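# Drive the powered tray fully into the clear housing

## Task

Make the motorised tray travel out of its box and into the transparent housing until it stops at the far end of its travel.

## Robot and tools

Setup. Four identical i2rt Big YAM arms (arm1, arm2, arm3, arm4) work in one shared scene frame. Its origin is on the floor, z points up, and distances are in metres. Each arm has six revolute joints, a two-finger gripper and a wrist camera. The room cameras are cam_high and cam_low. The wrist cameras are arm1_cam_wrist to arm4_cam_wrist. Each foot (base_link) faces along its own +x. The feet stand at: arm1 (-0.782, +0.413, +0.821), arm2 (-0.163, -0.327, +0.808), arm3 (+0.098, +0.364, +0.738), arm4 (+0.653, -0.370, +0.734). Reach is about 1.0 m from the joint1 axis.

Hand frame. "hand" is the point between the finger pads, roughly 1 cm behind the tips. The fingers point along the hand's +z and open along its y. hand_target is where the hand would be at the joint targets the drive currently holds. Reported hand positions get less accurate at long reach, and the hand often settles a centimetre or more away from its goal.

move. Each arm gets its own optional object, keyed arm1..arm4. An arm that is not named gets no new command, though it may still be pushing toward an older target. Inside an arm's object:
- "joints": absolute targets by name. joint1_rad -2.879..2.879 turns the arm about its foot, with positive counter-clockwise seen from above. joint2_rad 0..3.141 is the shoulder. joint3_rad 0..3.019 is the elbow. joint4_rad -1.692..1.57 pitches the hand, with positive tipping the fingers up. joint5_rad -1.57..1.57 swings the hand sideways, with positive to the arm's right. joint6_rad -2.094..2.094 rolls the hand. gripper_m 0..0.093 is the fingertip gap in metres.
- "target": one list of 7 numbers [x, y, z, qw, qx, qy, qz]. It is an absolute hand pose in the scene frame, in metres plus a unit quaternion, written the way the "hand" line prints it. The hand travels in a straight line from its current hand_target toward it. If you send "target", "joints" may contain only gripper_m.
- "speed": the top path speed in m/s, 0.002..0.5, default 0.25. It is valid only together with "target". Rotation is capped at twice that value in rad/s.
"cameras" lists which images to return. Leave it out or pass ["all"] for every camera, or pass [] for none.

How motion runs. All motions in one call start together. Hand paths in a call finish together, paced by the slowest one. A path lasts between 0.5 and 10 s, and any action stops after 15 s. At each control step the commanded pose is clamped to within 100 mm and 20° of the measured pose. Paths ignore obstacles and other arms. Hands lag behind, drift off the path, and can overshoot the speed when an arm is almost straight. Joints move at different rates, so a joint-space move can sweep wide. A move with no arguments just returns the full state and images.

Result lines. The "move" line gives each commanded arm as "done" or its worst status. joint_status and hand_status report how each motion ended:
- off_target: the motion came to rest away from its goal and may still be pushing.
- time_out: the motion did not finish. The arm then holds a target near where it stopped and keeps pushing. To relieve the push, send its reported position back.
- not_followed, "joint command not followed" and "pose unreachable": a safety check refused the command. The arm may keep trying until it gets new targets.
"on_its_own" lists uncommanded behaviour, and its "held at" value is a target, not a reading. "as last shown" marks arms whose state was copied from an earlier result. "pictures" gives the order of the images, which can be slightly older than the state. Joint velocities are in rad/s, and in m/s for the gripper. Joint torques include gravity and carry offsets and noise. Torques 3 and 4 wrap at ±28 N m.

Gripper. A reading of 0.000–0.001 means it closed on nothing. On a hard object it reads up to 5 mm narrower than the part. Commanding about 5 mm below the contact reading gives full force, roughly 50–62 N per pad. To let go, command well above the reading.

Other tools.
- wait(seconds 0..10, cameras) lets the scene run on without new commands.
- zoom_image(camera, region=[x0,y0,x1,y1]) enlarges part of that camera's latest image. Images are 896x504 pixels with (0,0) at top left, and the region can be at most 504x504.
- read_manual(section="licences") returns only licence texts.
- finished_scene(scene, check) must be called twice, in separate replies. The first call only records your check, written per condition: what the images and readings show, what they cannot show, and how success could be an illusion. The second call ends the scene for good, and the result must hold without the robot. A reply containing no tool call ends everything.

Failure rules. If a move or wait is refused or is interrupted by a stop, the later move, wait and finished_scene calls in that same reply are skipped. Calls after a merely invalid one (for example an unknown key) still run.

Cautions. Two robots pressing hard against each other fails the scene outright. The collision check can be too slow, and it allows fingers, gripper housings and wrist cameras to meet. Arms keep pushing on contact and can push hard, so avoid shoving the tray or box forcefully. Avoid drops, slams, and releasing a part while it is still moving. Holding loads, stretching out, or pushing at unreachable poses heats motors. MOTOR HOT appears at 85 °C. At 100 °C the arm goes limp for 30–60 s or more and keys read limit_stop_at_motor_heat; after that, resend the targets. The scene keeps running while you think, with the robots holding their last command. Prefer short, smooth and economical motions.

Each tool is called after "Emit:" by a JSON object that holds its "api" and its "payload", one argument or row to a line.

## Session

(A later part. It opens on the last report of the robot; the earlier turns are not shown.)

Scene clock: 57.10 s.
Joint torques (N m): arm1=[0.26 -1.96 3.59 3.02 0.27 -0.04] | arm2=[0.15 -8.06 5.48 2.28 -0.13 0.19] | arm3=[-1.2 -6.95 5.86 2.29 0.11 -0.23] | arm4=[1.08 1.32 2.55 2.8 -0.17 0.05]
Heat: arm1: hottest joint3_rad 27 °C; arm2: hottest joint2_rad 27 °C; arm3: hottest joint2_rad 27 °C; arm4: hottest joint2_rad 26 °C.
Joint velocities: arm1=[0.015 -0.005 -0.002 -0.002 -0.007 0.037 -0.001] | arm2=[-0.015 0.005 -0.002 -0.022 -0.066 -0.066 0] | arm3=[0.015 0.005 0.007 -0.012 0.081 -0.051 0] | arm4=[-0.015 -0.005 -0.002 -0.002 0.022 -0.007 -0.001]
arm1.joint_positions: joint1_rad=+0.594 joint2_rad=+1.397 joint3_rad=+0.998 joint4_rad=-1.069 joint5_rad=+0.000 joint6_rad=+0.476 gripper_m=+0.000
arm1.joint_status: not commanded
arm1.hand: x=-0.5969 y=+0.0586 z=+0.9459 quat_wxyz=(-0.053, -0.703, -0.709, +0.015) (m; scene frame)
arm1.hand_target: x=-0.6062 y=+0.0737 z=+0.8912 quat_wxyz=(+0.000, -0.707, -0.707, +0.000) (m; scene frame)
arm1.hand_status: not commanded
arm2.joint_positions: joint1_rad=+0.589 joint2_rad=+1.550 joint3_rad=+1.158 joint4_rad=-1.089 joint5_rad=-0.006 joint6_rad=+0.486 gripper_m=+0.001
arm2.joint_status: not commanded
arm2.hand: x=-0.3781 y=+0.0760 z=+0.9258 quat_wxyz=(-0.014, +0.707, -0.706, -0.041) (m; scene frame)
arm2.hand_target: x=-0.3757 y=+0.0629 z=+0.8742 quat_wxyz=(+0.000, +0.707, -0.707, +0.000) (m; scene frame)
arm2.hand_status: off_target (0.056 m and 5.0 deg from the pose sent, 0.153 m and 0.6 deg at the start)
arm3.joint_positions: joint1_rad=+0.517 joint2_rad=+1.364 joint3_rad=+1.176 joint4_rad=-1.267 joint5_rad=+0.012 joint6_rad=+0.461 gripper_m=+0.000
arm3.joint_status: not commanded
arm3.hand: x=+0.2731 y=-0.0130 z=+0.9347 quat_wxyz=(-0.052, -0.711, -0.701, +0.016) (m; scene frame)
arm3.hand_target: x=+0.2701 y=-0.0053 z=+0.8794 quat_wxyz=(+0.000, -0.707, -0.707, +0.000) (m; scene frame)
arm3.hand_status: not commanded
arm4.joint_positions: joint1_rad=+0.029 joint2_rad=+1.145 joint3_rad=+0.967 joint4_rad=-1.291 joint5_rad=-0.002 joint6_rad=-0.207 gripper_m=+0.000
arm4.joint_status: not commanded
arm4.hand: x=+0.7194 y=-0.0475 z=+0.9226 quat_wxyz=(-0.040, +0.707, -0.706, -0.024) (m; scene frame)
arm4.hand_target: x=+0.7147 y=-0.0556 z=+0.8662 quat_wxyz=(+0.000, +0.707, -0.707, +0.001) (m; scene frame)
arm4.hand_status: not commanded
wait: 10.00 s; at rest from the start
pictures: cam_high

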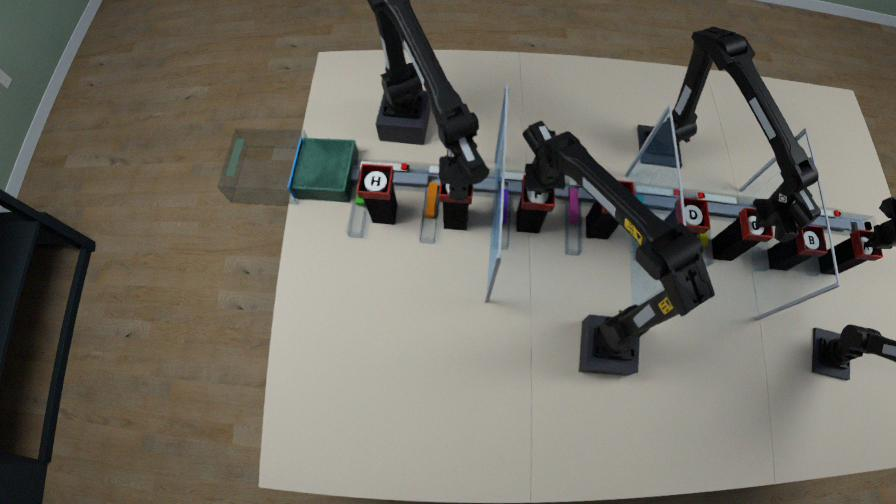

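Emit:
{"api": "wait", "payload": {
  "seconds": 10,
  "cameras": ["cam_low"]
}}

Emit:
{"api": "zoom_image", "payload": {
  "camera": "cam_low",
  "region": [270, 180, 490, 310]
}}

Emit:
{"api": "wait", "payload": {
  "seconds": 7,
  "cameras": ["cam_high", "cam_low"]
}}

Emit:
{"api": "zoom_image", "payload": {
  "camera": "cam_low",
  "region": [270, 180, 490, 310]
}}

Emit:
{"api": "zoom_image", "payload": {
  "camera": "cam_high",
  "region": [340, 150, 540, 260]
}}

Scene clock: 67.37 s.
Joint torques (N m): arm1=[0.26 -1.9 3.54 3.02 0.28 -0.04] | arm2=[0.38 -9 5.55 2.19 -0.12 0.24] | arm3=[-1.2 -6.89 5.93 2.26 0.11 -0.23] | arm4=[1.14 1.26 2.55 2.8 -0.17 0.06]
Heat: arm1: hottest joint3_rad 27 °C; arm2: hottest joint2_rad 27 °C; arm3: hottest joint2_rad 27 °C; arm4: hottest joint2_rad 26 °C.
Joint velocities: arm1=[-0.005 -0.015 0.007 -0.002 0.051 -0.051 0.001] | arm2=[-0.005 -0.005 0.002 0.007 0.007 -0.007 0] | arm3=[-0.015 0.005 0.017 0.012 -0.051 0.022 -0.001] | arm4=[0.005 0.005 0.007 -0.022 0.007 0.051 0]
arm1.joint_positions: joint1_rad=+0.594 joint2_rad=+1.397 joint3_rad=+0.998 joint4_rad=-1.069 joint5_rad=+0.000 joint6_rad=+0.476 gripper_m=+0.000
arm1.joint_status: not commanded
arm1.hand: x=-0.5969 y=+0.0586 z=+0.9459 quat_wxyz=(-0.053, -0.703, -0.709, +0.015) (m; scene frame)
arm1.hand_target: x=-0.6062 y=+0.0737 z=+0.8912 quat_wxyz=(+0.000, -0.707, -0.707, +0.000) (m; scene frame)
arm1.hand_status: not commanded
arm2.joint_positions: joint1_rad=+0.589 joint2_rad=+1.550 joint3_rad=+1.158 joint4_rad=-1.089 joint5_rad=-0.006 joint6_rad=+0.486 gripper_m=+0.001
arm2.joint_status: not commanded
arm2.hand: x=-0.3781 y=+0.0760 z=+0.9258 quat_wxyz=(-0.014, +0.707, -0.706, -0.041) (m; scene frame)
arm2.hand_target: x=-0.3757 y=+0.0629 z=+0.8742 quat_wxyz=(+0.000, +0.707, -0.707, +0.000) (m; scene frame)
arm2.hand_status: off_target (0.056 m and 5.0 deg from the pose sent, 0.153 m and 0.6 deg at the start)
arm3.joint_positions: joint1_rad=+0.517 joint2_rad=+1.364 joint3_rad=+1.176 joint4_rad=-1.267 joint5_rad=+0.012 joint6_rad=+0.461 gripper_m=+0.000
arm3.joint_status: not commanded
arm3.hand: x=+0.2731 y=-0.0130 z=+0.9347 quat_wxyz=(-0.052, -0.711, -0.701, +0.016) (m; scene frame)
arm3.hand_target: x=+0.2701 y=-0.0053 z=+0.8794 quat_wxyz=(+0.000, -0.707, -0.707, +0.000) (m; scene frame)
arm3.hand_status: not commanded
arm4.joint_positions: joint1_rad=+0.029 joint2_rad=+1.145 joint3_rad=+0.967 joint4_rad=-1.291 joint5_rad=-0.002 joint6_rad=-0.207 gripper_m=+0.000
arm4.joint_status: not commanded
arm4.hand: x=+0.7194 y=-0.0475 z=+0.9226 quat_wxyz=(-0.040, +0.707, -0.706, -0.024) (m; scene frame)
arm4.hand_target: x=+0.7147 y=-0.0556 z=+0.8662 quat_wxyz=(+0.000, +0.707, -0.707, +0.001) (m; scene frame)
arm4.hand_status: not commanded
wait: 10.00 s; at rest from the start
pictures: cam_low

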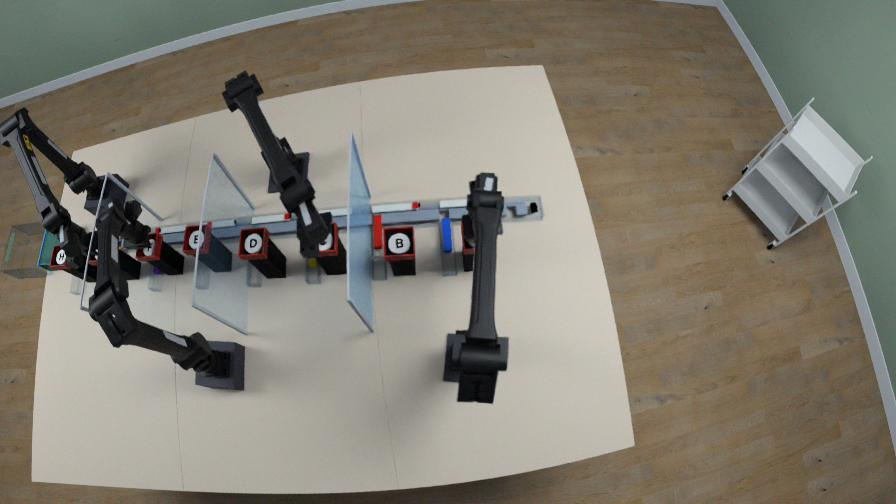

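Scaled by 2.291 from the camera's 896x504 image, which has a finer 1280x720 frame.

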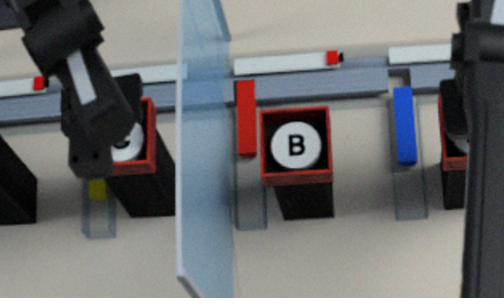

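Scene clock: 74.37 s.
Joint torques (N m): arm1=[0.32 -1.9 3.54 3 0.26 -0.05] | arm2=[-0.03 -8.53 5.59 2.28 -0.12 0.21] | arm3=[-1.2 -6.95 5.87 2.26 0.1 -0.24] | arm4=[1.14 1.26 2.55 2.81 -0.17 0.05]
Heat: arm1: hottest joint3_rad 27 °C; arm2: hottest joint2_rad 27 °C; arm3: hottest joint2_rad 27 °C; arm4: hottest joint2_rad 26 °C.
Joint velocities: arm1=[0.015 -0.024 0.002 0.022 -0.022 0.022 0] | arm2=[-0.005 -0.005 -0.012 0.002 -0.022 0.007 0] | arm3=[0.005 0.005 -0.002 -0.002 0.022 -0.051 -0.001] | arm4=[-0.015 -0.005 -0.007 -0.007 0.037 0.007 0]
arm1.joint_positions: joint1_rad=+0.594 joint2_rad=+1.397 joint3_rad=+0.998 joint4_rad=-1.069 joint5_rad=+0.000 joint6_rad=+0.476 gripper_m=+0.000
arm1.joint_status: not commanded
arm1.hand: x=-0.5969 y=+0.0586 z=+0.9459 quat_wxyz=(-0.053, -0.703, -0.709, +0.015) (m; scene frame)
arm1.hand_target: x=-0.6062 y=+0.0737 z=+0.8912 quat_wxyz=(+0.000, -0.707, -0.707, +0.000) (m; scene frame)
arm1.hand_status: not commanded
arm2.joint_positions: joint1_rad=+0.589 joint2_rad=+1.550 joint3_rad=+1.158 joint4_rad=-1.089 joint5_rad=-0.006 joint6_rad=+0.486 gripper_m=+0.001
arm2.joint_status: not commanded
arm2.hand: x=-0.3781 y=+0.0760 z=+0.9258 quat_wxyz=(-0.014, +0.707, -0.706, -0.041) (m; scene frame)
arm2.hand_target: x=-0.3757 y=+0.0629 z=+0.8742 quat_wxyz=(+0.000, +0.707, -0.707, +0.000) (m; scene frame)
arm2.hand_status: off_target (0.056 m and 5.0 deg from the pose sent, 0.153 m and 0.6 deg at the start)
arm3.joint_positions: joint1_rad=+0.517 joint2_rad=+1.364 joint3_rad=+1.176 joint4_rad=-1.267 joint5_rad=+0.012 joint6_rad=+0.461 gripper_m=+0.000
arm3.joint_status: not commanded
arm3.hand: x=+0.2731 y=-0.0130 z=+0.9347 quat_wxyz=(-0.052, -0.711, -0.701, +0.016) (m; scene frame)
arm3.hand_target: x=+0.2701 y=-0.0053 z=+0.8794 quat_wxyz=(+0.000, -0.707, -0.707, +0.000) (m; scene frame)
arm3.hand_status: not commanded
arm4.joint_positions: joint1_rad=+0.029 joint2_rad=+1.145 joint3_rad=+0.967 joint4_rad=-1.291 joint5_rad=-0.002 joint6_rad=-0.207 gripper_m=+0.000
arm4.joint_status: not commanded
arm4.hand: x=+0.7194 y=-0.0475 z=+0.9226 quat_wxyz=(-0.040, +0.707, -0.706, -0.024) (m; scene frame)
arm4.hand_target: x=+0.7147 y=-0.0556 z=+0.8662 quat_wxyz=(+0.000, +0.707, -0.707, +0.001) (m; scene frame)
arm4.hand_status: not commanded
wait: 7.00 s; at rest by 0.27 s
pictures: cam_high, cam_low

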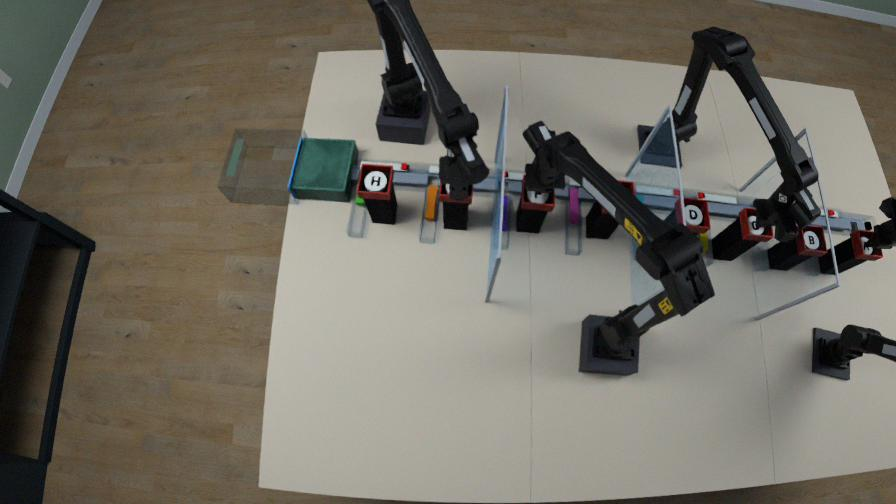

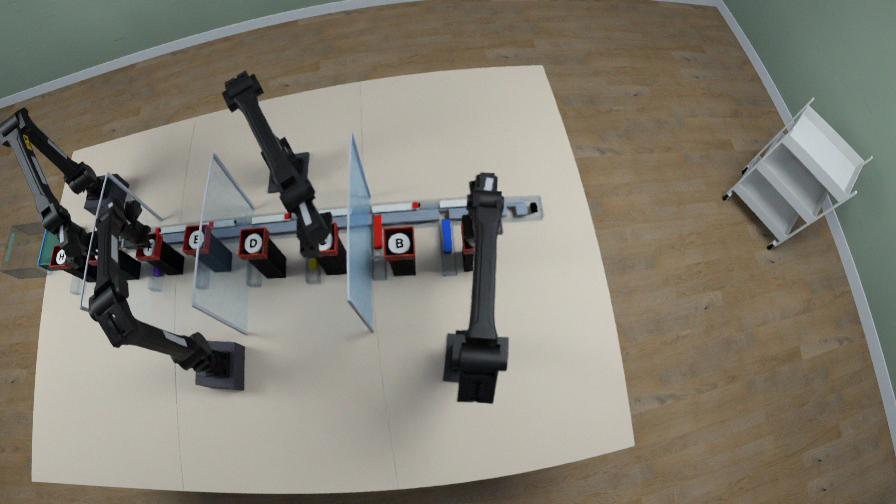

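Scaled by 2.291 from the camera's 896x504 image, which has a finer 1280x720 frame.

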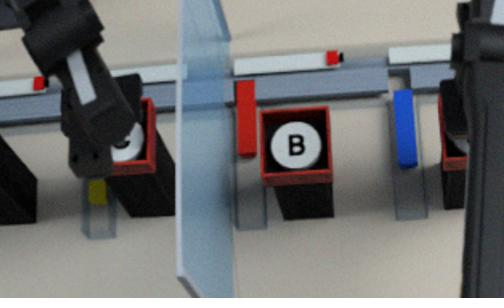

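Scaled by 2.520 from the camera's 896x504 image, which has a finer 1280x720 frame.

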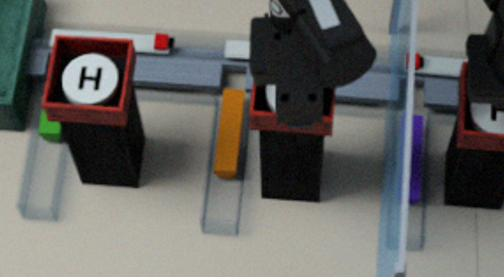

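Emit:
{"api": "wait", "payload": {
  "seconds": 10,
  "cameras": []
}}

Emit:
{"api": "wait", "payload": {
  "seconds": 10,
  "cameras": ["cam_high", "cam_low"]
}}

Emit:
{"api": "zoom_image", "payload": {
  "camera": "cam_high",
  "region": [340, 150, 540, 260]
}}

Emit:
{"api": "zoom_image", "payload": {
  "camera": "cam_low",
  "region": [270, 180, 490, 310]
}}

Emit:
{"api": "zoom_image", "payload": {
  "camera": "cam_high",
  "region": [670, 180, 896, 290]
}}

Scene clock: 84.70 s.
Joint torques (N m): arm1=[0.32 -2.02 3.56 3.02 0.28 -0.04] | arm2=[0.15 -8.94 5.5 2.14 -0.13 0.25] | arm3=[-1.14 -6.83 5.91 2.26 0.11 -0.22] | arm4=[1.08 1.32 2.55 2.81 -0.17 0.05]
Heat: arm1: hottest joint3_rad 27 °C; arm2: hottest joint2_rad 27 °C; arm3: hottest joint2_rad 27 °C; arm4: hottest joint2_rad 26 °C.
Joint velocities: arm1=[-0.005 0.005 -0.007 -0.007 -0.066 0.007 -0.001] | arm2=[-0.005 -0.005 0.007 -0.012 0.007 0.007 0] | arm3=[-0.005 -0.005 -0.017 0.007 0.022 0.007 0] | arm4=[-0.005 -0.024 0.007 -0.002 -0.081 -0.022 -0.001]
arm1.joint_positions: joint1_rad=+0.594 joint2_rad=+1.397 joint3_rad=+0.998 joint4_rad=-1.069 joint5_rad=+0.000 joint6_rad=+0.476 gripper_m=+0.000
arm1.joint_status: not commanded
arm1.hand: x=-0.5969 y=+0.0586 z=+0.9459 quat_wxyz=(-0.053, -0.703, -0.709, +0.015) (m; scene frame)
arm1.hand_target: x=-0.6062 y=+0.0737 z=+0.8912 quat_wxyz=(+0.000, -0.707, -0.707, +0.000) (m; scene frame)
arm1.hand_status: not commanded
arm2.joint_positions: joint1_rad=+0.589 joint2_rad=+1.550 joint3_rad=+1.158 joint4_rad=-1.089 joint5_rad=-0.006 joint6_rad=+0.486 gripper_m=+0.001
arm2.joint_status: not commanded
arm2.hand: x=-0.3781 y=+0.0760 z=+0.9258 quat_wxyz=(-0.014, +0.707, -0.706, -0.041) (m; scene frame)
arm2.hand_target: x=-0.3757 y=+0.0629 z=+0.8742 quat_wxyz=(+0.000, +0.707, -0.707, +0.000) (m; scene frame)
arm2.hand_status: off_target (0.056 m and 5.0 deg from the pose sent, 0.153 m and 0.6 deg at the start)
arm3.joint_positions: joint1_rad=+0.517 joint2_rad=+1.364 joint3_rad=+1.176 joint4_rad=-1.267 joint5_rad=+0.012 joint6_rad=+0.461 gripper_m=+0.000
arm3.joint_status: not commanded
arm3.hand: x=+0.2731 y=-0.0130 z=+0.9347 quat_wxyz=(-0.052, -0.711, -0.701, +0.016) (m; scene frame)
arm3.hand_target: x=+0.2701 y=-0.0053 z=+0.8794 quat_wxyz=(+0.000, -0.707, -0.707, +0.000) (m; scene frame)
arm3.hand_status: not commanded
arm4.joint_positions: joint1_rad=+0.029 joint2_rad=+1.145 joint3_rad=+0.967 joint4_rad=-1.291 joint5_rad=-0.002 joint6_rad=-0.207 gripper_m=+0.000
arm4.joint_status: not commanded
arm4.hand: x=+0.7194 y=-0.0475 z=+0.9226 quat_wxyz=(-0.040, +0.707, -0.706, -0.024) (m; scene frame)
arm4.hand_target: x=+0.7147 y=-0.0556 z=+0.8662 quat_wxyz=(+0.000, +0.707, -0.707, +0.001) (m; scene frame)
arm4.hand_status: not commanded
wait: 10.00 s; at rest from the start
pictures: none
No camera images: "cameras" was empty.

Scene clock: 94.70 s.
Joint torques (N m): arm1=[0.26 -1.96 3.55 2.99 0.28 -0.04] | arm2=[0.32 -8.76 5.59 2.15 -0.11 0.22] | arm3=[-1.2 -6.89 5.89 2.29 0.1 -0.22] | arm4=[1.14 1.32 2.55 2.8 -0.17 0.05]
Heat: arm1: hottest joint3_rad 27 °C; arm2: hottest joint2_rad 27 °C; arm3: hottest joint2_rad 27 °C; arm4: hottest joint2_rad 26 °C.
Joint velocities: arm1=[0.005 0.005 -0.002 0.002 -0.037 0.007 0] | arm2=[-0.005 -0.005 -0.017 0.002 -0.081 -0.037 -0.002] | arm3=[-0.015 -0.005 -0.002 0.002 0.037 0.007 0] | arm4=[-0.005 -0.015 0.002 0.002 -0.037 -0.037 -0.001]
arm1.joint_positions: joint1_rad=+0.594 joint2_rad=+1.397 joint3_rad=+0.998 joint4_rad=-1.069 joint5_rad=+0.000 joint6_rad=+0.476 gripper_m=+0.000
arm1.joint_status: not commanded
arm1.hand: x=-0.5969 y=+0.0586 z=+0.9459 quat_wxyz=(-0.053, -0.703, -0.709, +0.015) (m; scene frame)
arm1.hand_target: x=-0.6062 y=+0.0737 z=+0.8912 quat_wxyz=(+0.000, -0.707, -0.707, +0.000) (m; scene frame)
arm1.hand_status: not commanded
arm2.joint_positions: joint1_rad=+0.589 joint2_rad=+1.550 joint3_rad=+1.158 joint4_rad=-1.089 joint5_rad=-0.006 joint6_rad=+0.486 gripper_m=+0.001
arm2.joint_status: not commanded
arm2.hand: x=-0.3781 y=+0.0760 z=+0.9258 quat_wxyz=(-0.014, +0.707, -0.706, -0.041) (m; scene frame)
arm2.hand_target: x=-0.3757 y=+0.0629 z=+0.8742 quat_wxyz=(+0.000, +0.707, -0.707, +0.000) (m; scene frame)
arm2.hand_status: off_target (0.056 m and 5.0 deg from the pose sent, 0.153 m and 0.6 deg at the start)
arm3.joint_positions: joint1_rad=+0.517 joint2_rad=+1.364 joint3_rad=+1.176 joint4_rad=-1.267 joint5_rad=+0.012 joint6_rad=+0.461 gripper_m=+0.000
arm3.joint_status: not commanded
arm3.hand: x=+0.2731 y=-0.0130 z=+0.9347 quat_wxyz=(-0.052, -0.711, -0.701, +0.016) (m; scene frame)
arm3.hand_target: x=+0.2701 y=-0.0053 z=+0.8794 quat_wxyz=(+0.000, -0.707, -0.707, +0.000) (m; scene frame)
arm3.hand_status: not commanded
arm4.joint_positions: joint1_rad=+0.029 joint2_rad=+1.145 joint3_rad=+0.967 joint4_rad=-1.291 joint5_rad=-0.002 joint6_rad=-0.207 gripper_m=+0.000
arm4.joint_status: not commanded
arm4.hand: x=+0.7194 y=-0.0475 z=+0.9226 quat_wxyz=(-0.040, +0.707, -0.706, -0.024) (m; scene frame)
arm4.hand_target: x=+0.7147 y=-0.0556 z=+0.8662 quat_wxyz=(+0.000, +0.707, -0.707, +0.001) (m; scene frame)
arm4.hand_status: not commanded
wait: 10.00 s; at rest by 0.27 s
pictures: cam_high, cam_low

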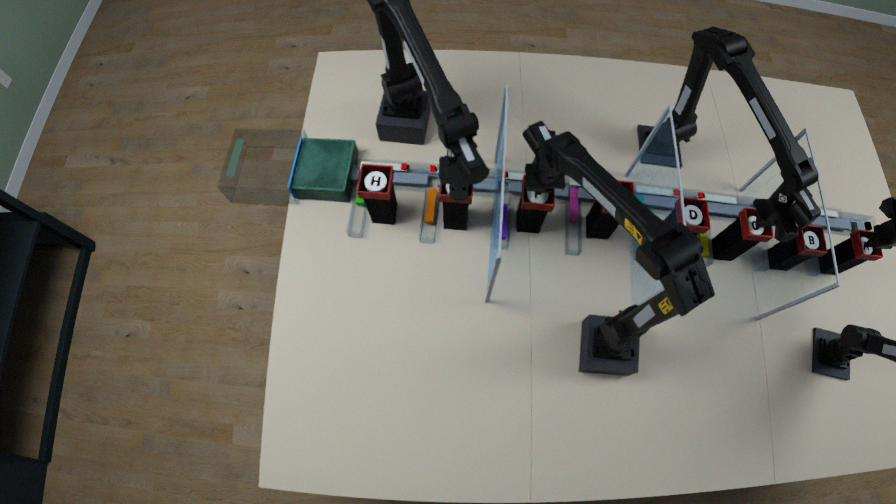

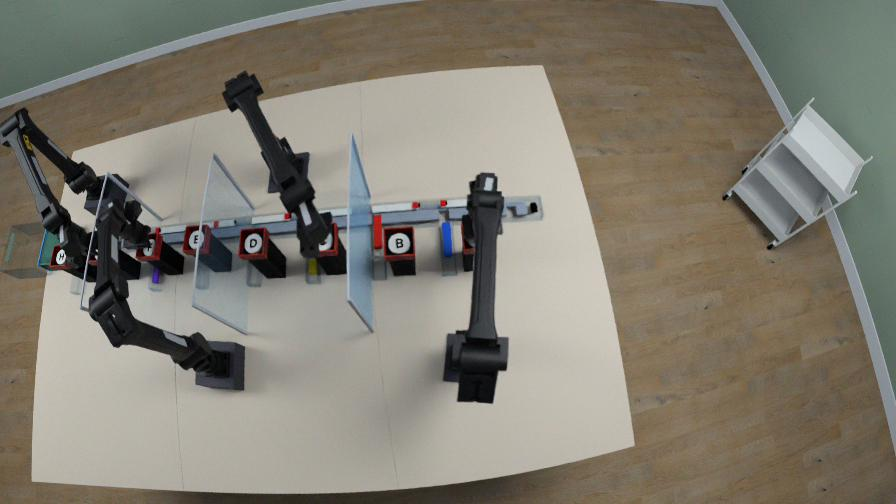

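Scaled by 2.520 from the camera's 896x504 image, which has a finer 1280x720 frame.

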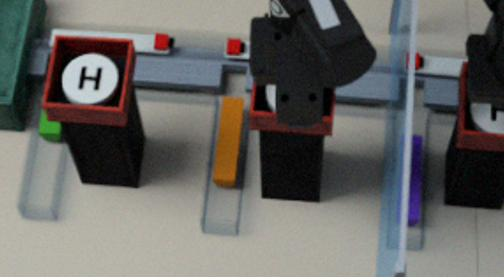

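Scaled by 2.291 from the camera's 896x504 image, which has a finer 1280x720 frame.

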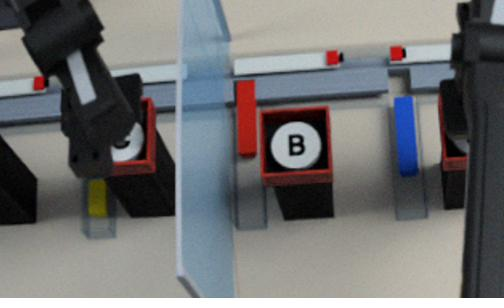

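Scaled by 2.230 from the camera's 896x504 image, which has a finer 1280x720 frame.

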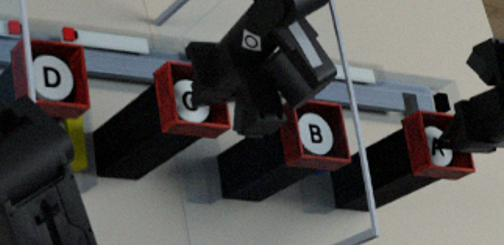

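Emit:
{"api": "wait", "payload": {
  "seconds": 10,
  "cameras": []
}}

Emit:
{"api": "wait", "payload": {
  "seconds": 10,
  "cameras": ["cam_high", "cam_low"]
}}

Emit:
{"api": "zoom_image", "payload": {
  "camera": "cam_high",
  "region": [480, 160, 680, 270]
}}

Emit:
{"api": "zoom_image", "payload": {
  "camera": "cam_high",
  "region": [670, 200, 770, 290]
}}

Scene clock: 104.93 s.
Joint torques (N m): arm1=[0.15 -1.85 3.52 3.02 0.26 -0.04] | arm2=[0.03 -8.41 5.5 2.17 -0.11 0.21] | arm3=[-1.26 -6.83 5.89 2.28 0.09 -0.24] | arm4=[1.2 1.32 2.55 2.8 -0.17 0.06]
Heat: arm1: hottest joint3_rad 27 °C; arm2: hottest joint2_rad 27 °C; arm3: hottest joint2_rad 27 °C; arm4: hottest joint2_rad 26 °C.
Joint velocities: arm1=[-0.015 -0.005 -0.007 0.012 0.022 -0.051 0] | arm2=[-0.015 0.005 -0.012 -0.022 0.007 -0.037 -0.001] | arm3=[0.005 -0.015 -0.007 -0.012 0.037 -0.007 -0.001] | arm4=[-0.005 -0.015 -0.007 0.007 0.022 0.007 -0.001]
arm1.joint_positions: joint1_rad=+0.594 joint2_rad=+1.397 joint3_rad=+0.998 joint4_rad=-1.069 joint5_rad=+0.000 joint6_rad=+0.476 gripper_m=+0.000
arm1.joint_status: not commanded
arm1.hand: x=-0.5969 y=+0.0586 z=+0.9459 quat_wxyz=(-0.053, -0.703, -0.709, +0.015) (m; scene frame)
arm1.hand_target: x=-0.6062 y=+0.0737 z=+0.8912 quat_wxyz=(+0.000, -0.707, -0.707, +0.000) (m; scene frame)
arm1.hand_status: not commanded
arm2.joint_positions: joint1_rad=+0.589 joint2_rad=+1.550 joint3_rad=+1.158 joint4_rad=-1.089 joint5_rad=-0.006 joint6_rad=+0.486 gripper_m=+0.001
arm2.joint_status: not commanded
arm2.hand: x=-0.3781 y=+0.0760 z=+0.9258 quat_wxyz=(-0.014, +0.707, -0.706, -0.041) (m; scene frame)
arm2.hand_target: x=-0.3757 y=+0.0629 z=+0.8742 quat_wxyz=(+0.000, +0.707, -0.707, +0.000) (m; scene frame)
arm2.hand_status: off_target (0.056 m and 5.0 deg from the pose sent, 0.153 m and 0.6 deg at the start)
arm3.joint_positions: joint1_rad=+0.517 joint2_rad=+1.364 joint3_rad=+1.176 joint4_rad=-1.267 joint5_rad=+0.012 joint6_rad=+0.461 gripper_m=+0.000
arm3.joint_status: not commanded
arm3.hand: x=+0.2731 y=-0.0130 z=+0.9347 quat_wxyz=(-0.052, -0.711, -0.701, +0.016) (m; scene frame)
arm3.hand_target: x=+0.2701 y=-0.0053 z=+0.8794 quat_wxyz=(+0.000, -0.707, -0.707, +0.000) (m; scene frame)
arm3.hand_status: not commanded
arm4.joint_positions: joint1_rad=+0.029 joint2_rad=+1.145 joint3_rad=+0.967 joint4_rad=-1.291 joint5_rad=-0.002 joint6_rad=-0.207 gripper_m=+0.000
arm4.joint_status: not commanded
arm4.hand: x=+0.7194 y=-0.0475 z=+0.9226 quat_wxyz=(-0.040, +0.707, -0.706, -0.024) (m; scene frame)
arm4.hand_target: x=+0.7147 y=-0.0556 z=+0.8662 quat_wxyz=(+0.000, +0.707, -0.707, +0.001) (m; scene frame)
arm4.hand_status: not commanded
wait: 10.00 s; at rest by 0.03 s
pictures: none
No camera images: "cameras" was empty.

Scene clock: 114.93 s.
Joint torques (N m): arm1=[0.15 -2.26 3.52 2.99 0.27 -0.05] | arm2=[-0.03 -8.23 5.55 2.25 -0.1 0.2] | arm3=[-1.2 -6.95 5.9 2.25 0.1 -0.23] | arm4=[1.14 1.32 2.56 2.81 -0.18 0.05]
Heat: arm1: hottest joint3_rad 27 °C; arm2: hottest joint2_rad 27 °C; arm3: hottest joint2_rad 27 °C; arm4: hottest joint2_rad 26 °C.
Joint velocities: arm1=[-0.005 -0.005 -0.002 0.012 0.022 -0.007 -0.001] | arm2=[-0.015 -0.005 0.007 -0.022 0.037 -0.066 -0.001] | arm3=[-0.005 0.005 0.007 0.002 0.022 0.007 0] | arm4=[-0.015 -0.015 -0.002 0.002 -0.066 0.007 0]
arm1.joint_positions: joint1_rad=+0.594 joint2_rad=+1.397 joint3_rad=+0.998 joint4_rad=-1.069 joint5_rad=+0.000 joint6_rad=+0.476 gripper_m=+0.000
arm1.joint_status: not commanded
arm1.hand: x=-0.5969 y=+0.0586 z=+0.9459 quat_wxyz=(-0.053, -0.703, -0.709, +0.015) (m; scene frame)
arm1.hand_target: x=-0.6062 y=+0.0737 z=+0.8912 quat_wxyz=(+0.000, -0.707, -0.707, +0.000) (m; scene frame)
arm1.hand_status: not commanded
arm2.joint_positions: joint1_rad=+0.589 joint2_rad=+1.550 joint3_rad=+1.158 joint4_rad=-1.089 joint5_rad=-0.006 joint6_rad=+0.486 gripper_m=+0.001
arm2.joint_status: not commanded
arm2.hand: x=-0.3781 y=+0.0760 z=+0.9258 quat_wxyz=(-0.014, +0.707, -0.706, -0.041) (m; scene frame)
arm2.hand_target: x=-0.3757 y=+0.0629 z=+0.8742 quat_wxyz=(+0.000, +0.707, -0.707, +0.000) (m; scene frame)
arm2.hand_status: off_target (0.056 m and 5.0 deg from the pose sent, 0.153 m and 0.6 deg at the start)
arm3.joint_positions: joint1_rad=+0.517 joint2_rad=+1.364 joint3_rad=+1.176 joint4_rad=-1.267 joint5_rad=+0.012 joint6_rad=+0.461 gripper_m=+0.000
arm3.joint_status: not commanded
arm3.hand: x=+0.2731 y=-0.0130 z=+0.9347 quat_wxyz=(-0.052, -0.711, -0.701, +0.016) (m; scene frame)
arm3.hand_target: x=+0.2701 y=-0.0053 z=+0.8794 quat_wxyz=(+0.000, -0.707, -0.707, +0.000) (m; scene frame)
arm3.hand_status: not commanded
arm4.joint_positions: joint1_rad=+0.029 joint2_rad=+1.145 joint3_rad=+0.967 joint4_rad=-1.291 joint5_rad=-0.002 joint6_rad=-0.207 gripper_m=+0.000
arm4.joint_status: not commanded
arm4.hand: x=+0.7194 y=-0.0475 z=+0.9226 quat_wxyz=(-0.040, +0.707, -0.706, -0.024) (m; scene frame)
arm4.hand_target: x=+0.7147 y=-0.0556 z=+0.8662 quat_wxyz=(+0.000, +0.707, -0.707, +0.001) (m; scene frame)
arm4.hand_status: not commanded
wait: 10.00 s; at rest by 0.27 s
pictures: cam_high, cam_low

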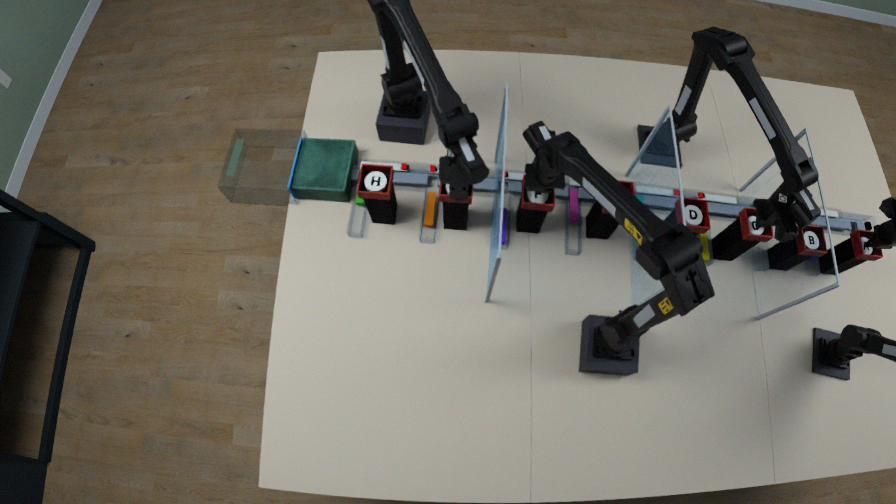

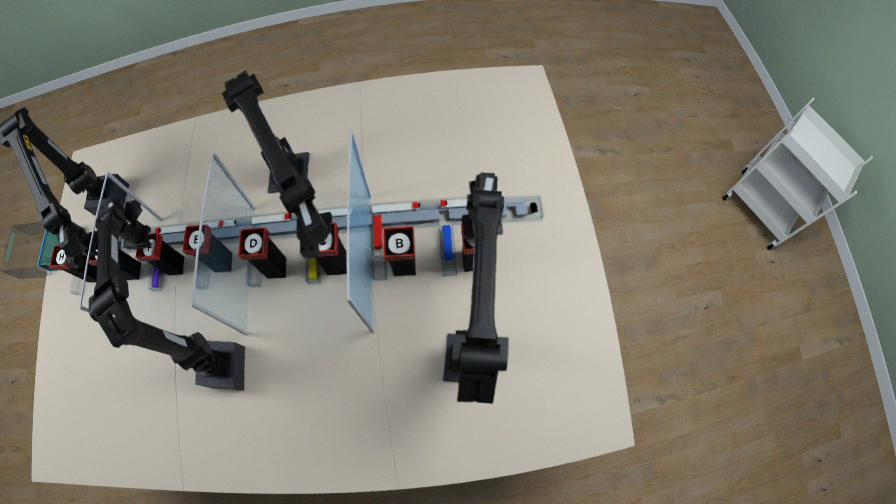

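Scaled by 2.520 from the camera's 896x504 image, which has a finer 1280x720 frame.

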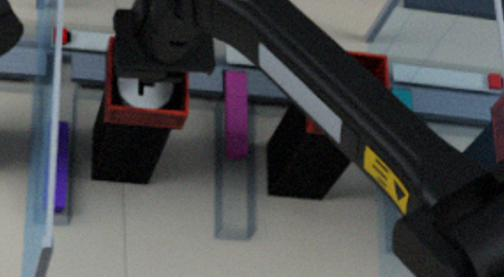

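Scaled by 5.040 from the camera's 896x504 image, which has a finer 1280x720 frame.

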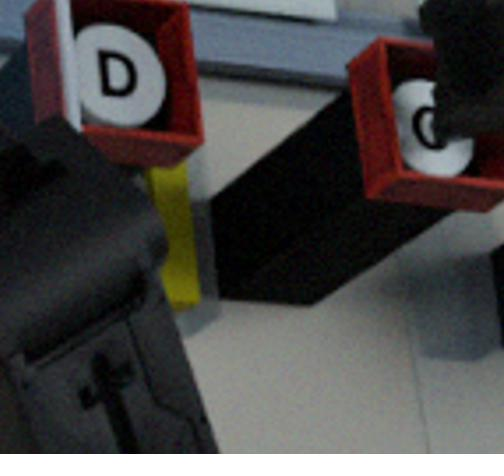

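Emit:
{"api": "wait", "payload": {
  "seconds": 10,
  "cameras": []
}}

Emit:
{"api": "wait", "payload": {
  "seconds": 10,
  "cameras": ["cam_high"]
}}

Emit:
{"api": "zoom_image", "payload": {
  "camera": "cam_high",
  "region": [480, 160, 720, 280]
}}

Emit:
{"api": "wait", "payload": {
  "seconds": 10,
  "cameras": []
}}

Emit:
{"api": "wait", "payload": {
  "seconds": 10,
  "cameras": ["cam_high", "cam_low"]
}}

Emit:
{"api": "zoom_image", "payload": {
  "camera": "cam_high",
  "region": [480, 160, 720, 280]
}}

Emit:
{"api": "zoom_image", "payload": {
  "camera": "cam_low",
  "region": [270, 180, 490, 310]
}}

Emit:
{"api": "zoom_image", "payload": {
  "camera": "cam_high",
  "region": [340, 150, 540, 260]
}}

Scene clock: 125.27 s.
Joint torques (N m): arm1=[0.32 -1.96 3.54 2.97 0.27 -0.04] | arm2=[0.44 -9.23 5.57 2.11 -0.1 0.18] | arm3=[-1.2 -6.83 5.82 2.26 0.1 -0.23] | arm4=[1.08 1.26 2.55 2.81 -0.17 0.05]
Heat: arm1: hottest joint3_rad 27 °C; arm2: hottest joint3_rad 28 °C; arm3: hottest joint2_rad 27 °C; arm4: hottest joint2_rad 26 °C.
Joint velocities: arm1=[-0.024 -0.005 -0.002 -0.027 -0.022 -0.007 0] | arm2=[-0.005 0.015 -0.007 -0.012 0.022 0.022 -0.001] | arm3=[-0.005 -0.005 -0.002 0.002 -0.007 -0.007 0.001] | arm4=[-0.015 -0.005 0.012 0.007 0.066 0.022 -0.001]
arm1.joint_positions: joint1_rad=+0.594 joint2_rad=+1.397 joint3_rad=+0.998 joint4_rad=-1.069 joint5_rad=+0.000 joint6_rad=+0.476 gripper_m=+0.000
arm1.joint_status: not commanded
arm1.hand: x=-0.5969 y=+0.0586 z=+0.9459 quat_wxyz=(-0.053, -0.703, -0.709, +0.015) (m; scene frame)
arm1.hand_target: x=-0.6062 y=+0.0737 z=+0.8912 quat_wxyz=(+0.000, -0.707, -0.707, +0.000) (m; scene frame)
arm1.hand_status: not commanded
arm2.joint_positions: joint1_rad=+0.589 joint2_rad=+1.550 joint3_rad=+1.158 joint4_rad=-1.089 joint5_rad=-0.006 joint6_rad=+0.486 gripper_m=+0.001
arm2.joint_status: not commanded
arm2.hand: x=-0.3781 y=+0.0760 z=+0.9258 quat_wxyz=(-0.014, +0.707, -0.706, -0.041) (m; scene frame)
arm2.hand_target: x=-0.3757 y=+0.0629 z=+0.8742 quat_wxyz=(+0.000, +0.707, -0.707, +0.000) (m; scene frame)
arm2.hand_status: off_target (0.056 m and 5.0 deg from the pose sent, 0.153 m and 0.6 deg at the start)
arm3.joint_positions: joint1_rad=+0.517 joint2_rad=+1.364 joint3_rad=+1.176 joint4_rad=-1.267 joint5_rad=+0.012 joint6_rad=+0.461 gripper_m=+0.000
arm3.joint_status: not commanded
arm3.hand: x=+0.2731 y=-0.0130 z=+0.9347 quat_wxyz=(-0.052, -0.711, -0.701, +0.016) (m; scene frame)
arm3.hand_target: x=+0.2701 y=-0.0053 z=+0.8794 quat_wxyz=(+0.000, -0.707, -0.707, +0.000) (m; scene frame)
arm3.hand_status: not commanded
arm4.joint_positions: joint1_rad=+0.029 joint2_rad=+1.145 joint3_rad=+0.967 joint4_rad=-1.291 joint5_rad=-0.002 joint6_rad=-0.207 gripper_m=+0.000
arm4.joint_status: not commanded
arm4.hand: x=+0.7194 y=-0.0475 z=+0.9226 quat_wxyz=(-0.040, +0.707, -0.706, -0.024) (m; scene frame)
arm4.hand_target: x=+0.7147 y=-0.0556 z=+0.8662 quat_wxyz=(+0.000, +0.707, -0.707, +0.001) (m; scene frame)
arm4.hand_status: not commanded
wait: 10.00 s; at rest from the start
pictures: none
No camera images: "cameras" was empty.

Scene clock: 135.27 s.
Joint torques (N m): arm1=[0.21 -2.14 3.54 3.03 0.29 -0.04] | arm2=[-0.44 -8.64 5.59 2.15 -0.11 0.18] | arm3=[-1.14 -6.83 5.86 2.25 0.1 -0.24] | arm4=[1.08 1.26 2.56 2.8 -0.17 0.06]
Heat: arm1: hottest joint3_rad 27 °C; arm2: hottest joint3_rad 28 °C; arm3: hottest joint2_rad 27 °C; arm4: hottest joint2_rad 26 °C.
Joint velocities: arm1=[-0.005 -0.015 -0.002 -0.002 -0.007 -0.007 -0.001] | arm2=[-0.015 -0.015 -0.017 -0.012 -0.066 0.007 0] | arm3=[-0.005 0.015 -0.012 -0.002 -0.095 -0.022 -0.002] | arm4=[0.005 -0.005 0.012 0.007 -0.051 -0.022 -0.001]
arm1.joint_positions: joint1_rad=+0.594 joint2_rad=+1.397 joint3_rad=+0.998 joint4_rad=-1.069 joint5_rad=+0.000 joint6_rad=+0.476 gripper_m=+0.000
arm1.joint_status: not commanded
arm1.hand: x=-0.5969 y=+0.0586 z=+0.9459 quat_wxyz=(-0.053, -0.703, -0.709, +0.015) (m; scene frame)
arm1.hand_target: x=-0.6062 y=+0.0737 z=+0.8912 quat_wxyz=(+0.000, -0.707, -0.707, +0.000) (m; scene frame)
arm1.hand_status: not commanded
arm2.joint_positions: joint1_rad=+0.589 joint2_rad=+1.550 joint3_rad=+1.158 joint4_rad=-1.089 joint5_rad=-0.006 joint6_rad=+0.486 gripper_m=+0.001
arm2.joint_status: not commanded
arm2.hand: x=-0.3781 y=+0.0760 z=+0.9258 quat_wxyz=(-0.014, +0.707, -0.706, -0.041) (m; scene frame)
arm2.hand_target: x=-0.3757 y=+0.0629 z=+0.8742 quat_wxyz=(+0.000, +0.707, -0.707, +0.000) (m; scene frame)
arm2.hand_status: off_target (0.056 m and 5.0 deg from the pose sent, 0.153 m and 0.6 deg at the start)
arm3.joint_positions: joint1_rad=+0.517 joint2_rad=+1.364 joint3_rad=+1.176 joint4_rad=-1.267 joint5_rad=+0.012 joint6_rad=+0.461 gripper_m=+0.000
arm3.joint_status: not commanded
arm3.hand: x=+0.2731 y=-0.0130 z=+0.9347 quat_wxyz=(-0.052, -0.711, -0.701, +0.016) (m; scene frame)
arm3.hand_target: x=+0.2701 y=-0.0053 z=+0.8794 quat_wxyz=(+0.000, -0.707, -0.707, +0.000) (m; scene frame)
arm3.hand_status: not commanded
arm4.joint_positions: joint1_rad=+0.029 joint2_rad=+1.145 joint3_rad=+0.967 joint4_rad=-1.291 joint5_rad=-0.002 joint6_rad=-0.207 gripper_m=+0.000
arm4.joint_status: not commanded
arm4.hand: x=+0.7194 y=-0.0475 z=+0.9226 quat_wxyz=(-0.040, +0.707, -0.706, -0.024) (m; scene frame)
arm4.hand_target: x=+0.7147 y=-0.0556 z=+0.8662 quat_wxyz=(+0.000, +0.707, -0.707, +0.001) (m; scene frame)
arm4.hand_status: not commanded
wait: 10.00 s; at rest by 0.27 s
pictures: cam_high

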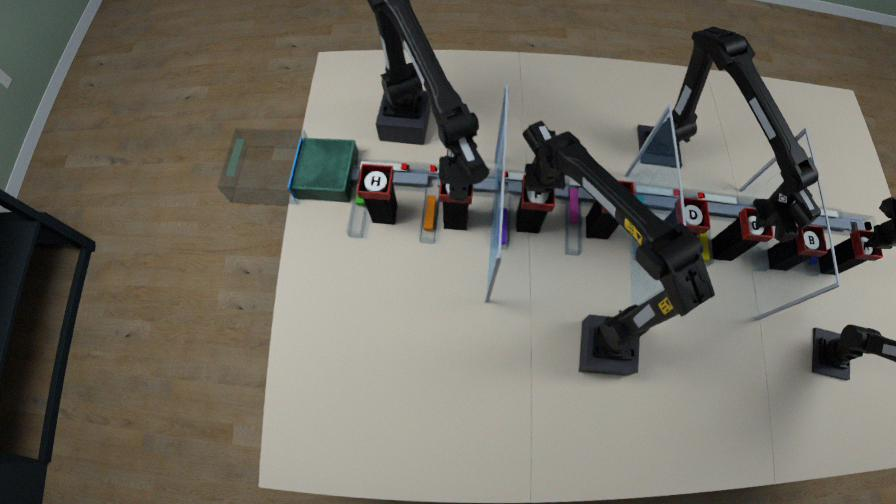

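Scaled by 2.100 from the camera's 896x504 image, which has a finer 1280x720 frame.

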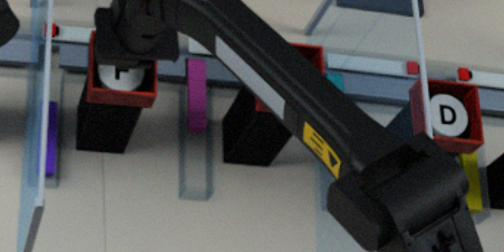

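Scene clock: 145.27 s.
Joint torques (N m): arm1=[0.38 -1.73 3.56 3.02 0.27 -0.04] | arm2=[0.44 -8.82 5.53 2.25 -0.11 0.2] | arm3=[-1.26 -6.83 5.85 2.28 0.1 -0.23] | arm4=[1.14 1.32 2.56 2.81 -0.17 0.05]
Heat: arm1: hottest joint3_rad 27 °C; arm2: hottest joint3_rad 28 °C; arm3: hottest joint2_rad 27 °C; arm4: hottest joint2_rad 26 °C.
Joint velocities: arm1=[-0.015 -0.015 -0.007 -0.002 -0.022 -0.007 -0.001] | arm2=[-0.005 0.005 -0.017 -0.017 -0.022 0.066 0.001] | arm3=[-0.015 -0.024 -0.012 0.007 -0.037 -0.022 0] | arm4=[-0.015 -0.015 -0.002 -0.012 0.037 -0.007 -0.001]
arm1.joint_positions: joint1_rad=+0.594 joint2_rad=+1.397 joint3_rad=+0.998 joint4_rad=-1.069 joint5_rad=+0.000 joint6_rad=+0.476 gripper_m=+0.000
arm1.joint_status: not commanded
arm1.hand: x=-0.5969 y=+0.0586 z=+0.9459 quat_wxyz=(-0.053, -0.703, -0.709, +0.015) (m; scene frame)
arm1.hand_target: x=-0.6062 y=+0.0737 z=+0.8912 quat_wxyz=(+0.000, -0.707, -0.707, +0.000) (m; scene frame)
arm1.hand_status: not commanded
arm2.joint_positions: joint1_rad=+0.589 joint2_rad=+1.550 joint3_rad=+1.158 joint4_rad=-1.089 joint5_rad=-0.006 joint6_rad=+0.486 gripper_m=+0.001
arm2.joint_status: not commanded
arm2.hand: x=-0.3781 y=+0.0760 z=+0.9258 quat_wxyz=(-0.014, +0.707, -0.706, -0.041) (m; scene frame)
arm2.hand_target: x=-0.3757 y=+0.0629 z=+0.8742 quat_wxyz=(+0.000, +0.707, -0.707, +0.000) (m; scene frame)
arm2.hand_status: off_target (0.056 m and 5.0 deg from the pose sent, 0.153 m and 0.6 deg at the start)
arm3.joint_positions: joint1_rad=+0.517 joint2_rad=+1.364 joint3_rad=+1.176 joint4_rad=-1.267 joint5_rad=+0.012 joint6_rad=+0.461 gripper_m=+0.000
arm3.joint_status: not commanded
arm3.hand: x=+0.2731 y=-0.0130 z=+0.9347 quat_wxyz=(-0.052, -0.711, -0.701, +0.016) (m; scene frame)
arm3.hand_target: x=+0.2701 y=-0.0053 z=+0.8794 quat_wxyz=(+0.000, -0.707, -0.707, +0.000) (m; scene frame)
arm3.hand_status: not commanded
arm4.joint_positions: joint1_rad=+0.029 joint2_rad=+1.145 joint3_rad=+0.967 joint4_rad=-1.291 joint5_rad=-0.002 joint6_rad=-0.207 gripper_m=+0.000
arm4.joint_status: not commanded
arm4.hand: x=+0.7194 y=-0.0475 z=+0.9226 quat_wxyz=(-0.040, +0.707, -0.706, -0.024) (m; scene frame)
arm4.hand_target: x=+0.7147 y=-0.0556 z=+0.8662 quat_wxyz=(+0.000, +0.707, -0.707, +0.001) (m; scene frame)
arm4.hand_status: not commanded
wait: 10.00 s; at rest by 0.27 s
pictures: none
No camera images: "cameras" was empty.

Scene clock: 155.27 s.
Joint torques (N m): arm1=[0.32 -2.14 3.55 2.96 0.27 -0.04] | arm2=[-0.09 -9.11 5.63 2.14 -0.11 0.21] | arm3=[-1.2 -6.89 5.9 2.32 0.1 -0.23] | arm4=[1.08 1.26 2.54 2.81 -0.17 0.06]
Heat: arm1: hottest joint3_rad 27 °C; arm2: hottest joint3_rad 28 °C; arm3: hottest joint2_rad 27 °C; arm4: hottest joint2_rad 26 °C.
Joint velocities: arm1=[-0.005 0.005 0.002 -0.007 -0.037 -0.007 0.001] | arm2=[-0.015 -0.015 -0.007 0.022 -0.066 0.037 0] | arm3=[-0.015 -0.005 -0.012 -0.012 -0.037 -0.051 0] | arm4=[-0.005 -0.005 0.002 0.012 0.066 0.051 0.003]
arm1.joint_positions: joint1_rad=+0.594 joint2_rad=+1.397 joint3_rad=+0.998 joint4_rad=-1.069 joint5_rad=+0.000 joint6_rad=+0.476 gripper_m=+0.000
arm1.joint_status: not commanded
arm1.hand: x=-0.5969 y=+0.0586 z=+0.9459 quat_wxyz=(-0.053, -0.703, -0.709, +0.015) (m; scene frame)
arm1.hand_target: x=-0.6062 y=+0.0737 z=+0.8912 quat_wxyz=(+0.000, -0.707, -0.707, +0.000) (m; scene frame)
arm1.hand_status: not commanded
arm2.joint_positions: joint1_rad=+0.589 joint2_rad=+1.550 joint3_rad=+1.158 joint4_rad=-1.089 joint5_rad=-0.006 joint6_rad=+0.486 gripper_m=+0.001
arm2.joint_status: not commanded
arm2.hand: x=-0.3781 y=+0.0760 z=+0.9258 quat_wxyz=(-0.014, +0.707, -0.706, -0.041) (m; scene frame)
arm2.hand_target: x=-0.3757 y=+0.0629 z=+0.8742 quat_wxyz=(+0.000, +0.707, -0.707, +0.000) (m; scene frame)
arm2.hand_status: off_target (0.056 m and 5.0 deg from the pose sent, 0.153 m and 0.6 deg at the start)
arm3.joint_positions: joint1_rad=+0.517 joint2_rad=+1.364 joint3_rad=+1.176 joint4_rad=-1.267 joint5_rad=+0.012 joint6_rad=+0.461 gripper_m=+0.000
arm3.joint_status: not commanded
arm3.hand: x=+0.2731 y=-0.0130 z=+0.9347 quat_wxyz=(-0.052, -0.711, -0.701, +0.016) (m; scene frame)
arm3.hand_target: x=+0.2701 y=-0.0053 z=+0.8794 quat_wxyz=(+0.000, -0.707, -0.707, +0.000) (m; scene frame)
arm3.hand_status: not commanded
arm4.joint_positions: joint1_rad=+0.029 joint2_rad=+1.145 joint3_rad=+0.967 joint4_rad=-1.291 joint5_rad=-0.002 joint6_rad=-0.207 gripper_m=+0.000
arm4.joint_status: not commanded
arm4.hand: x=+0.7194 y=-0.0475 z=+0.9226 quat_wxyz=(-0.040, +0.707, -0.706, -0.024) (m; scene frame)
arm4.hand_target: x=+0.7147 y=-0.0556 z=+0.8662 quat_wxyz=(+0.000, +0.707, -0.707, +0.001) (m; scene frame)
arm4.hand_status: not commanded
wait: 10.00 s; at rest by 0.27 s
pictures: cam_high, cam_low

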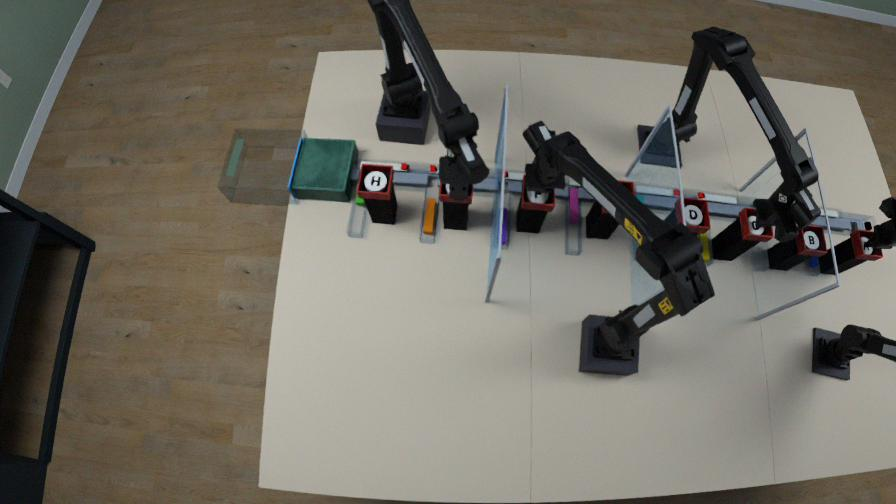

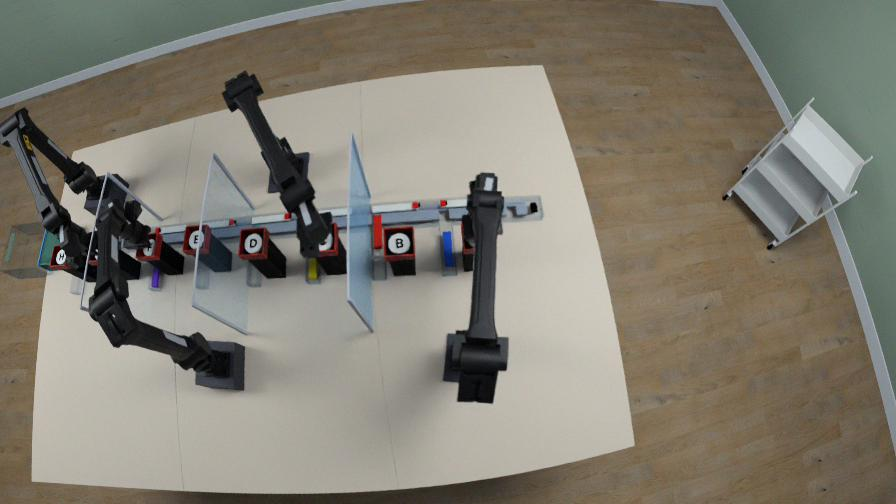

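Scaled by 2.100 from the camera's 896x504 image, which has a finer 1280x720 frame.

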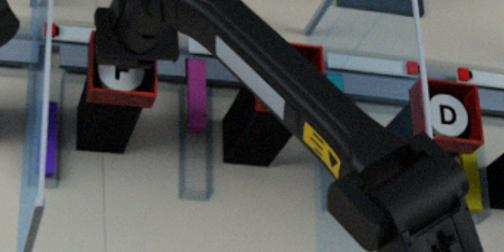

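Scaled by 2.291 from the camera's 896x504 image, which has a finer 1280x720 frame.

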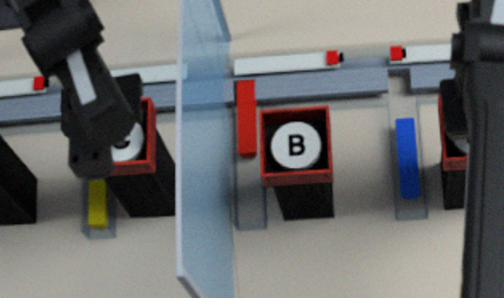

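Scaled by 2.520 from the camera's 896x504 image, which has a finer 1280x720 frame.

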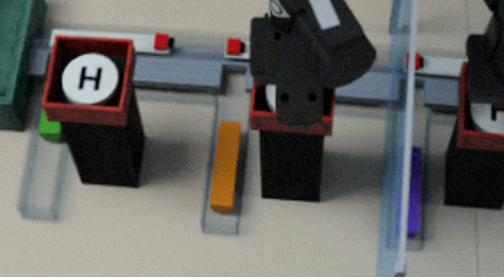

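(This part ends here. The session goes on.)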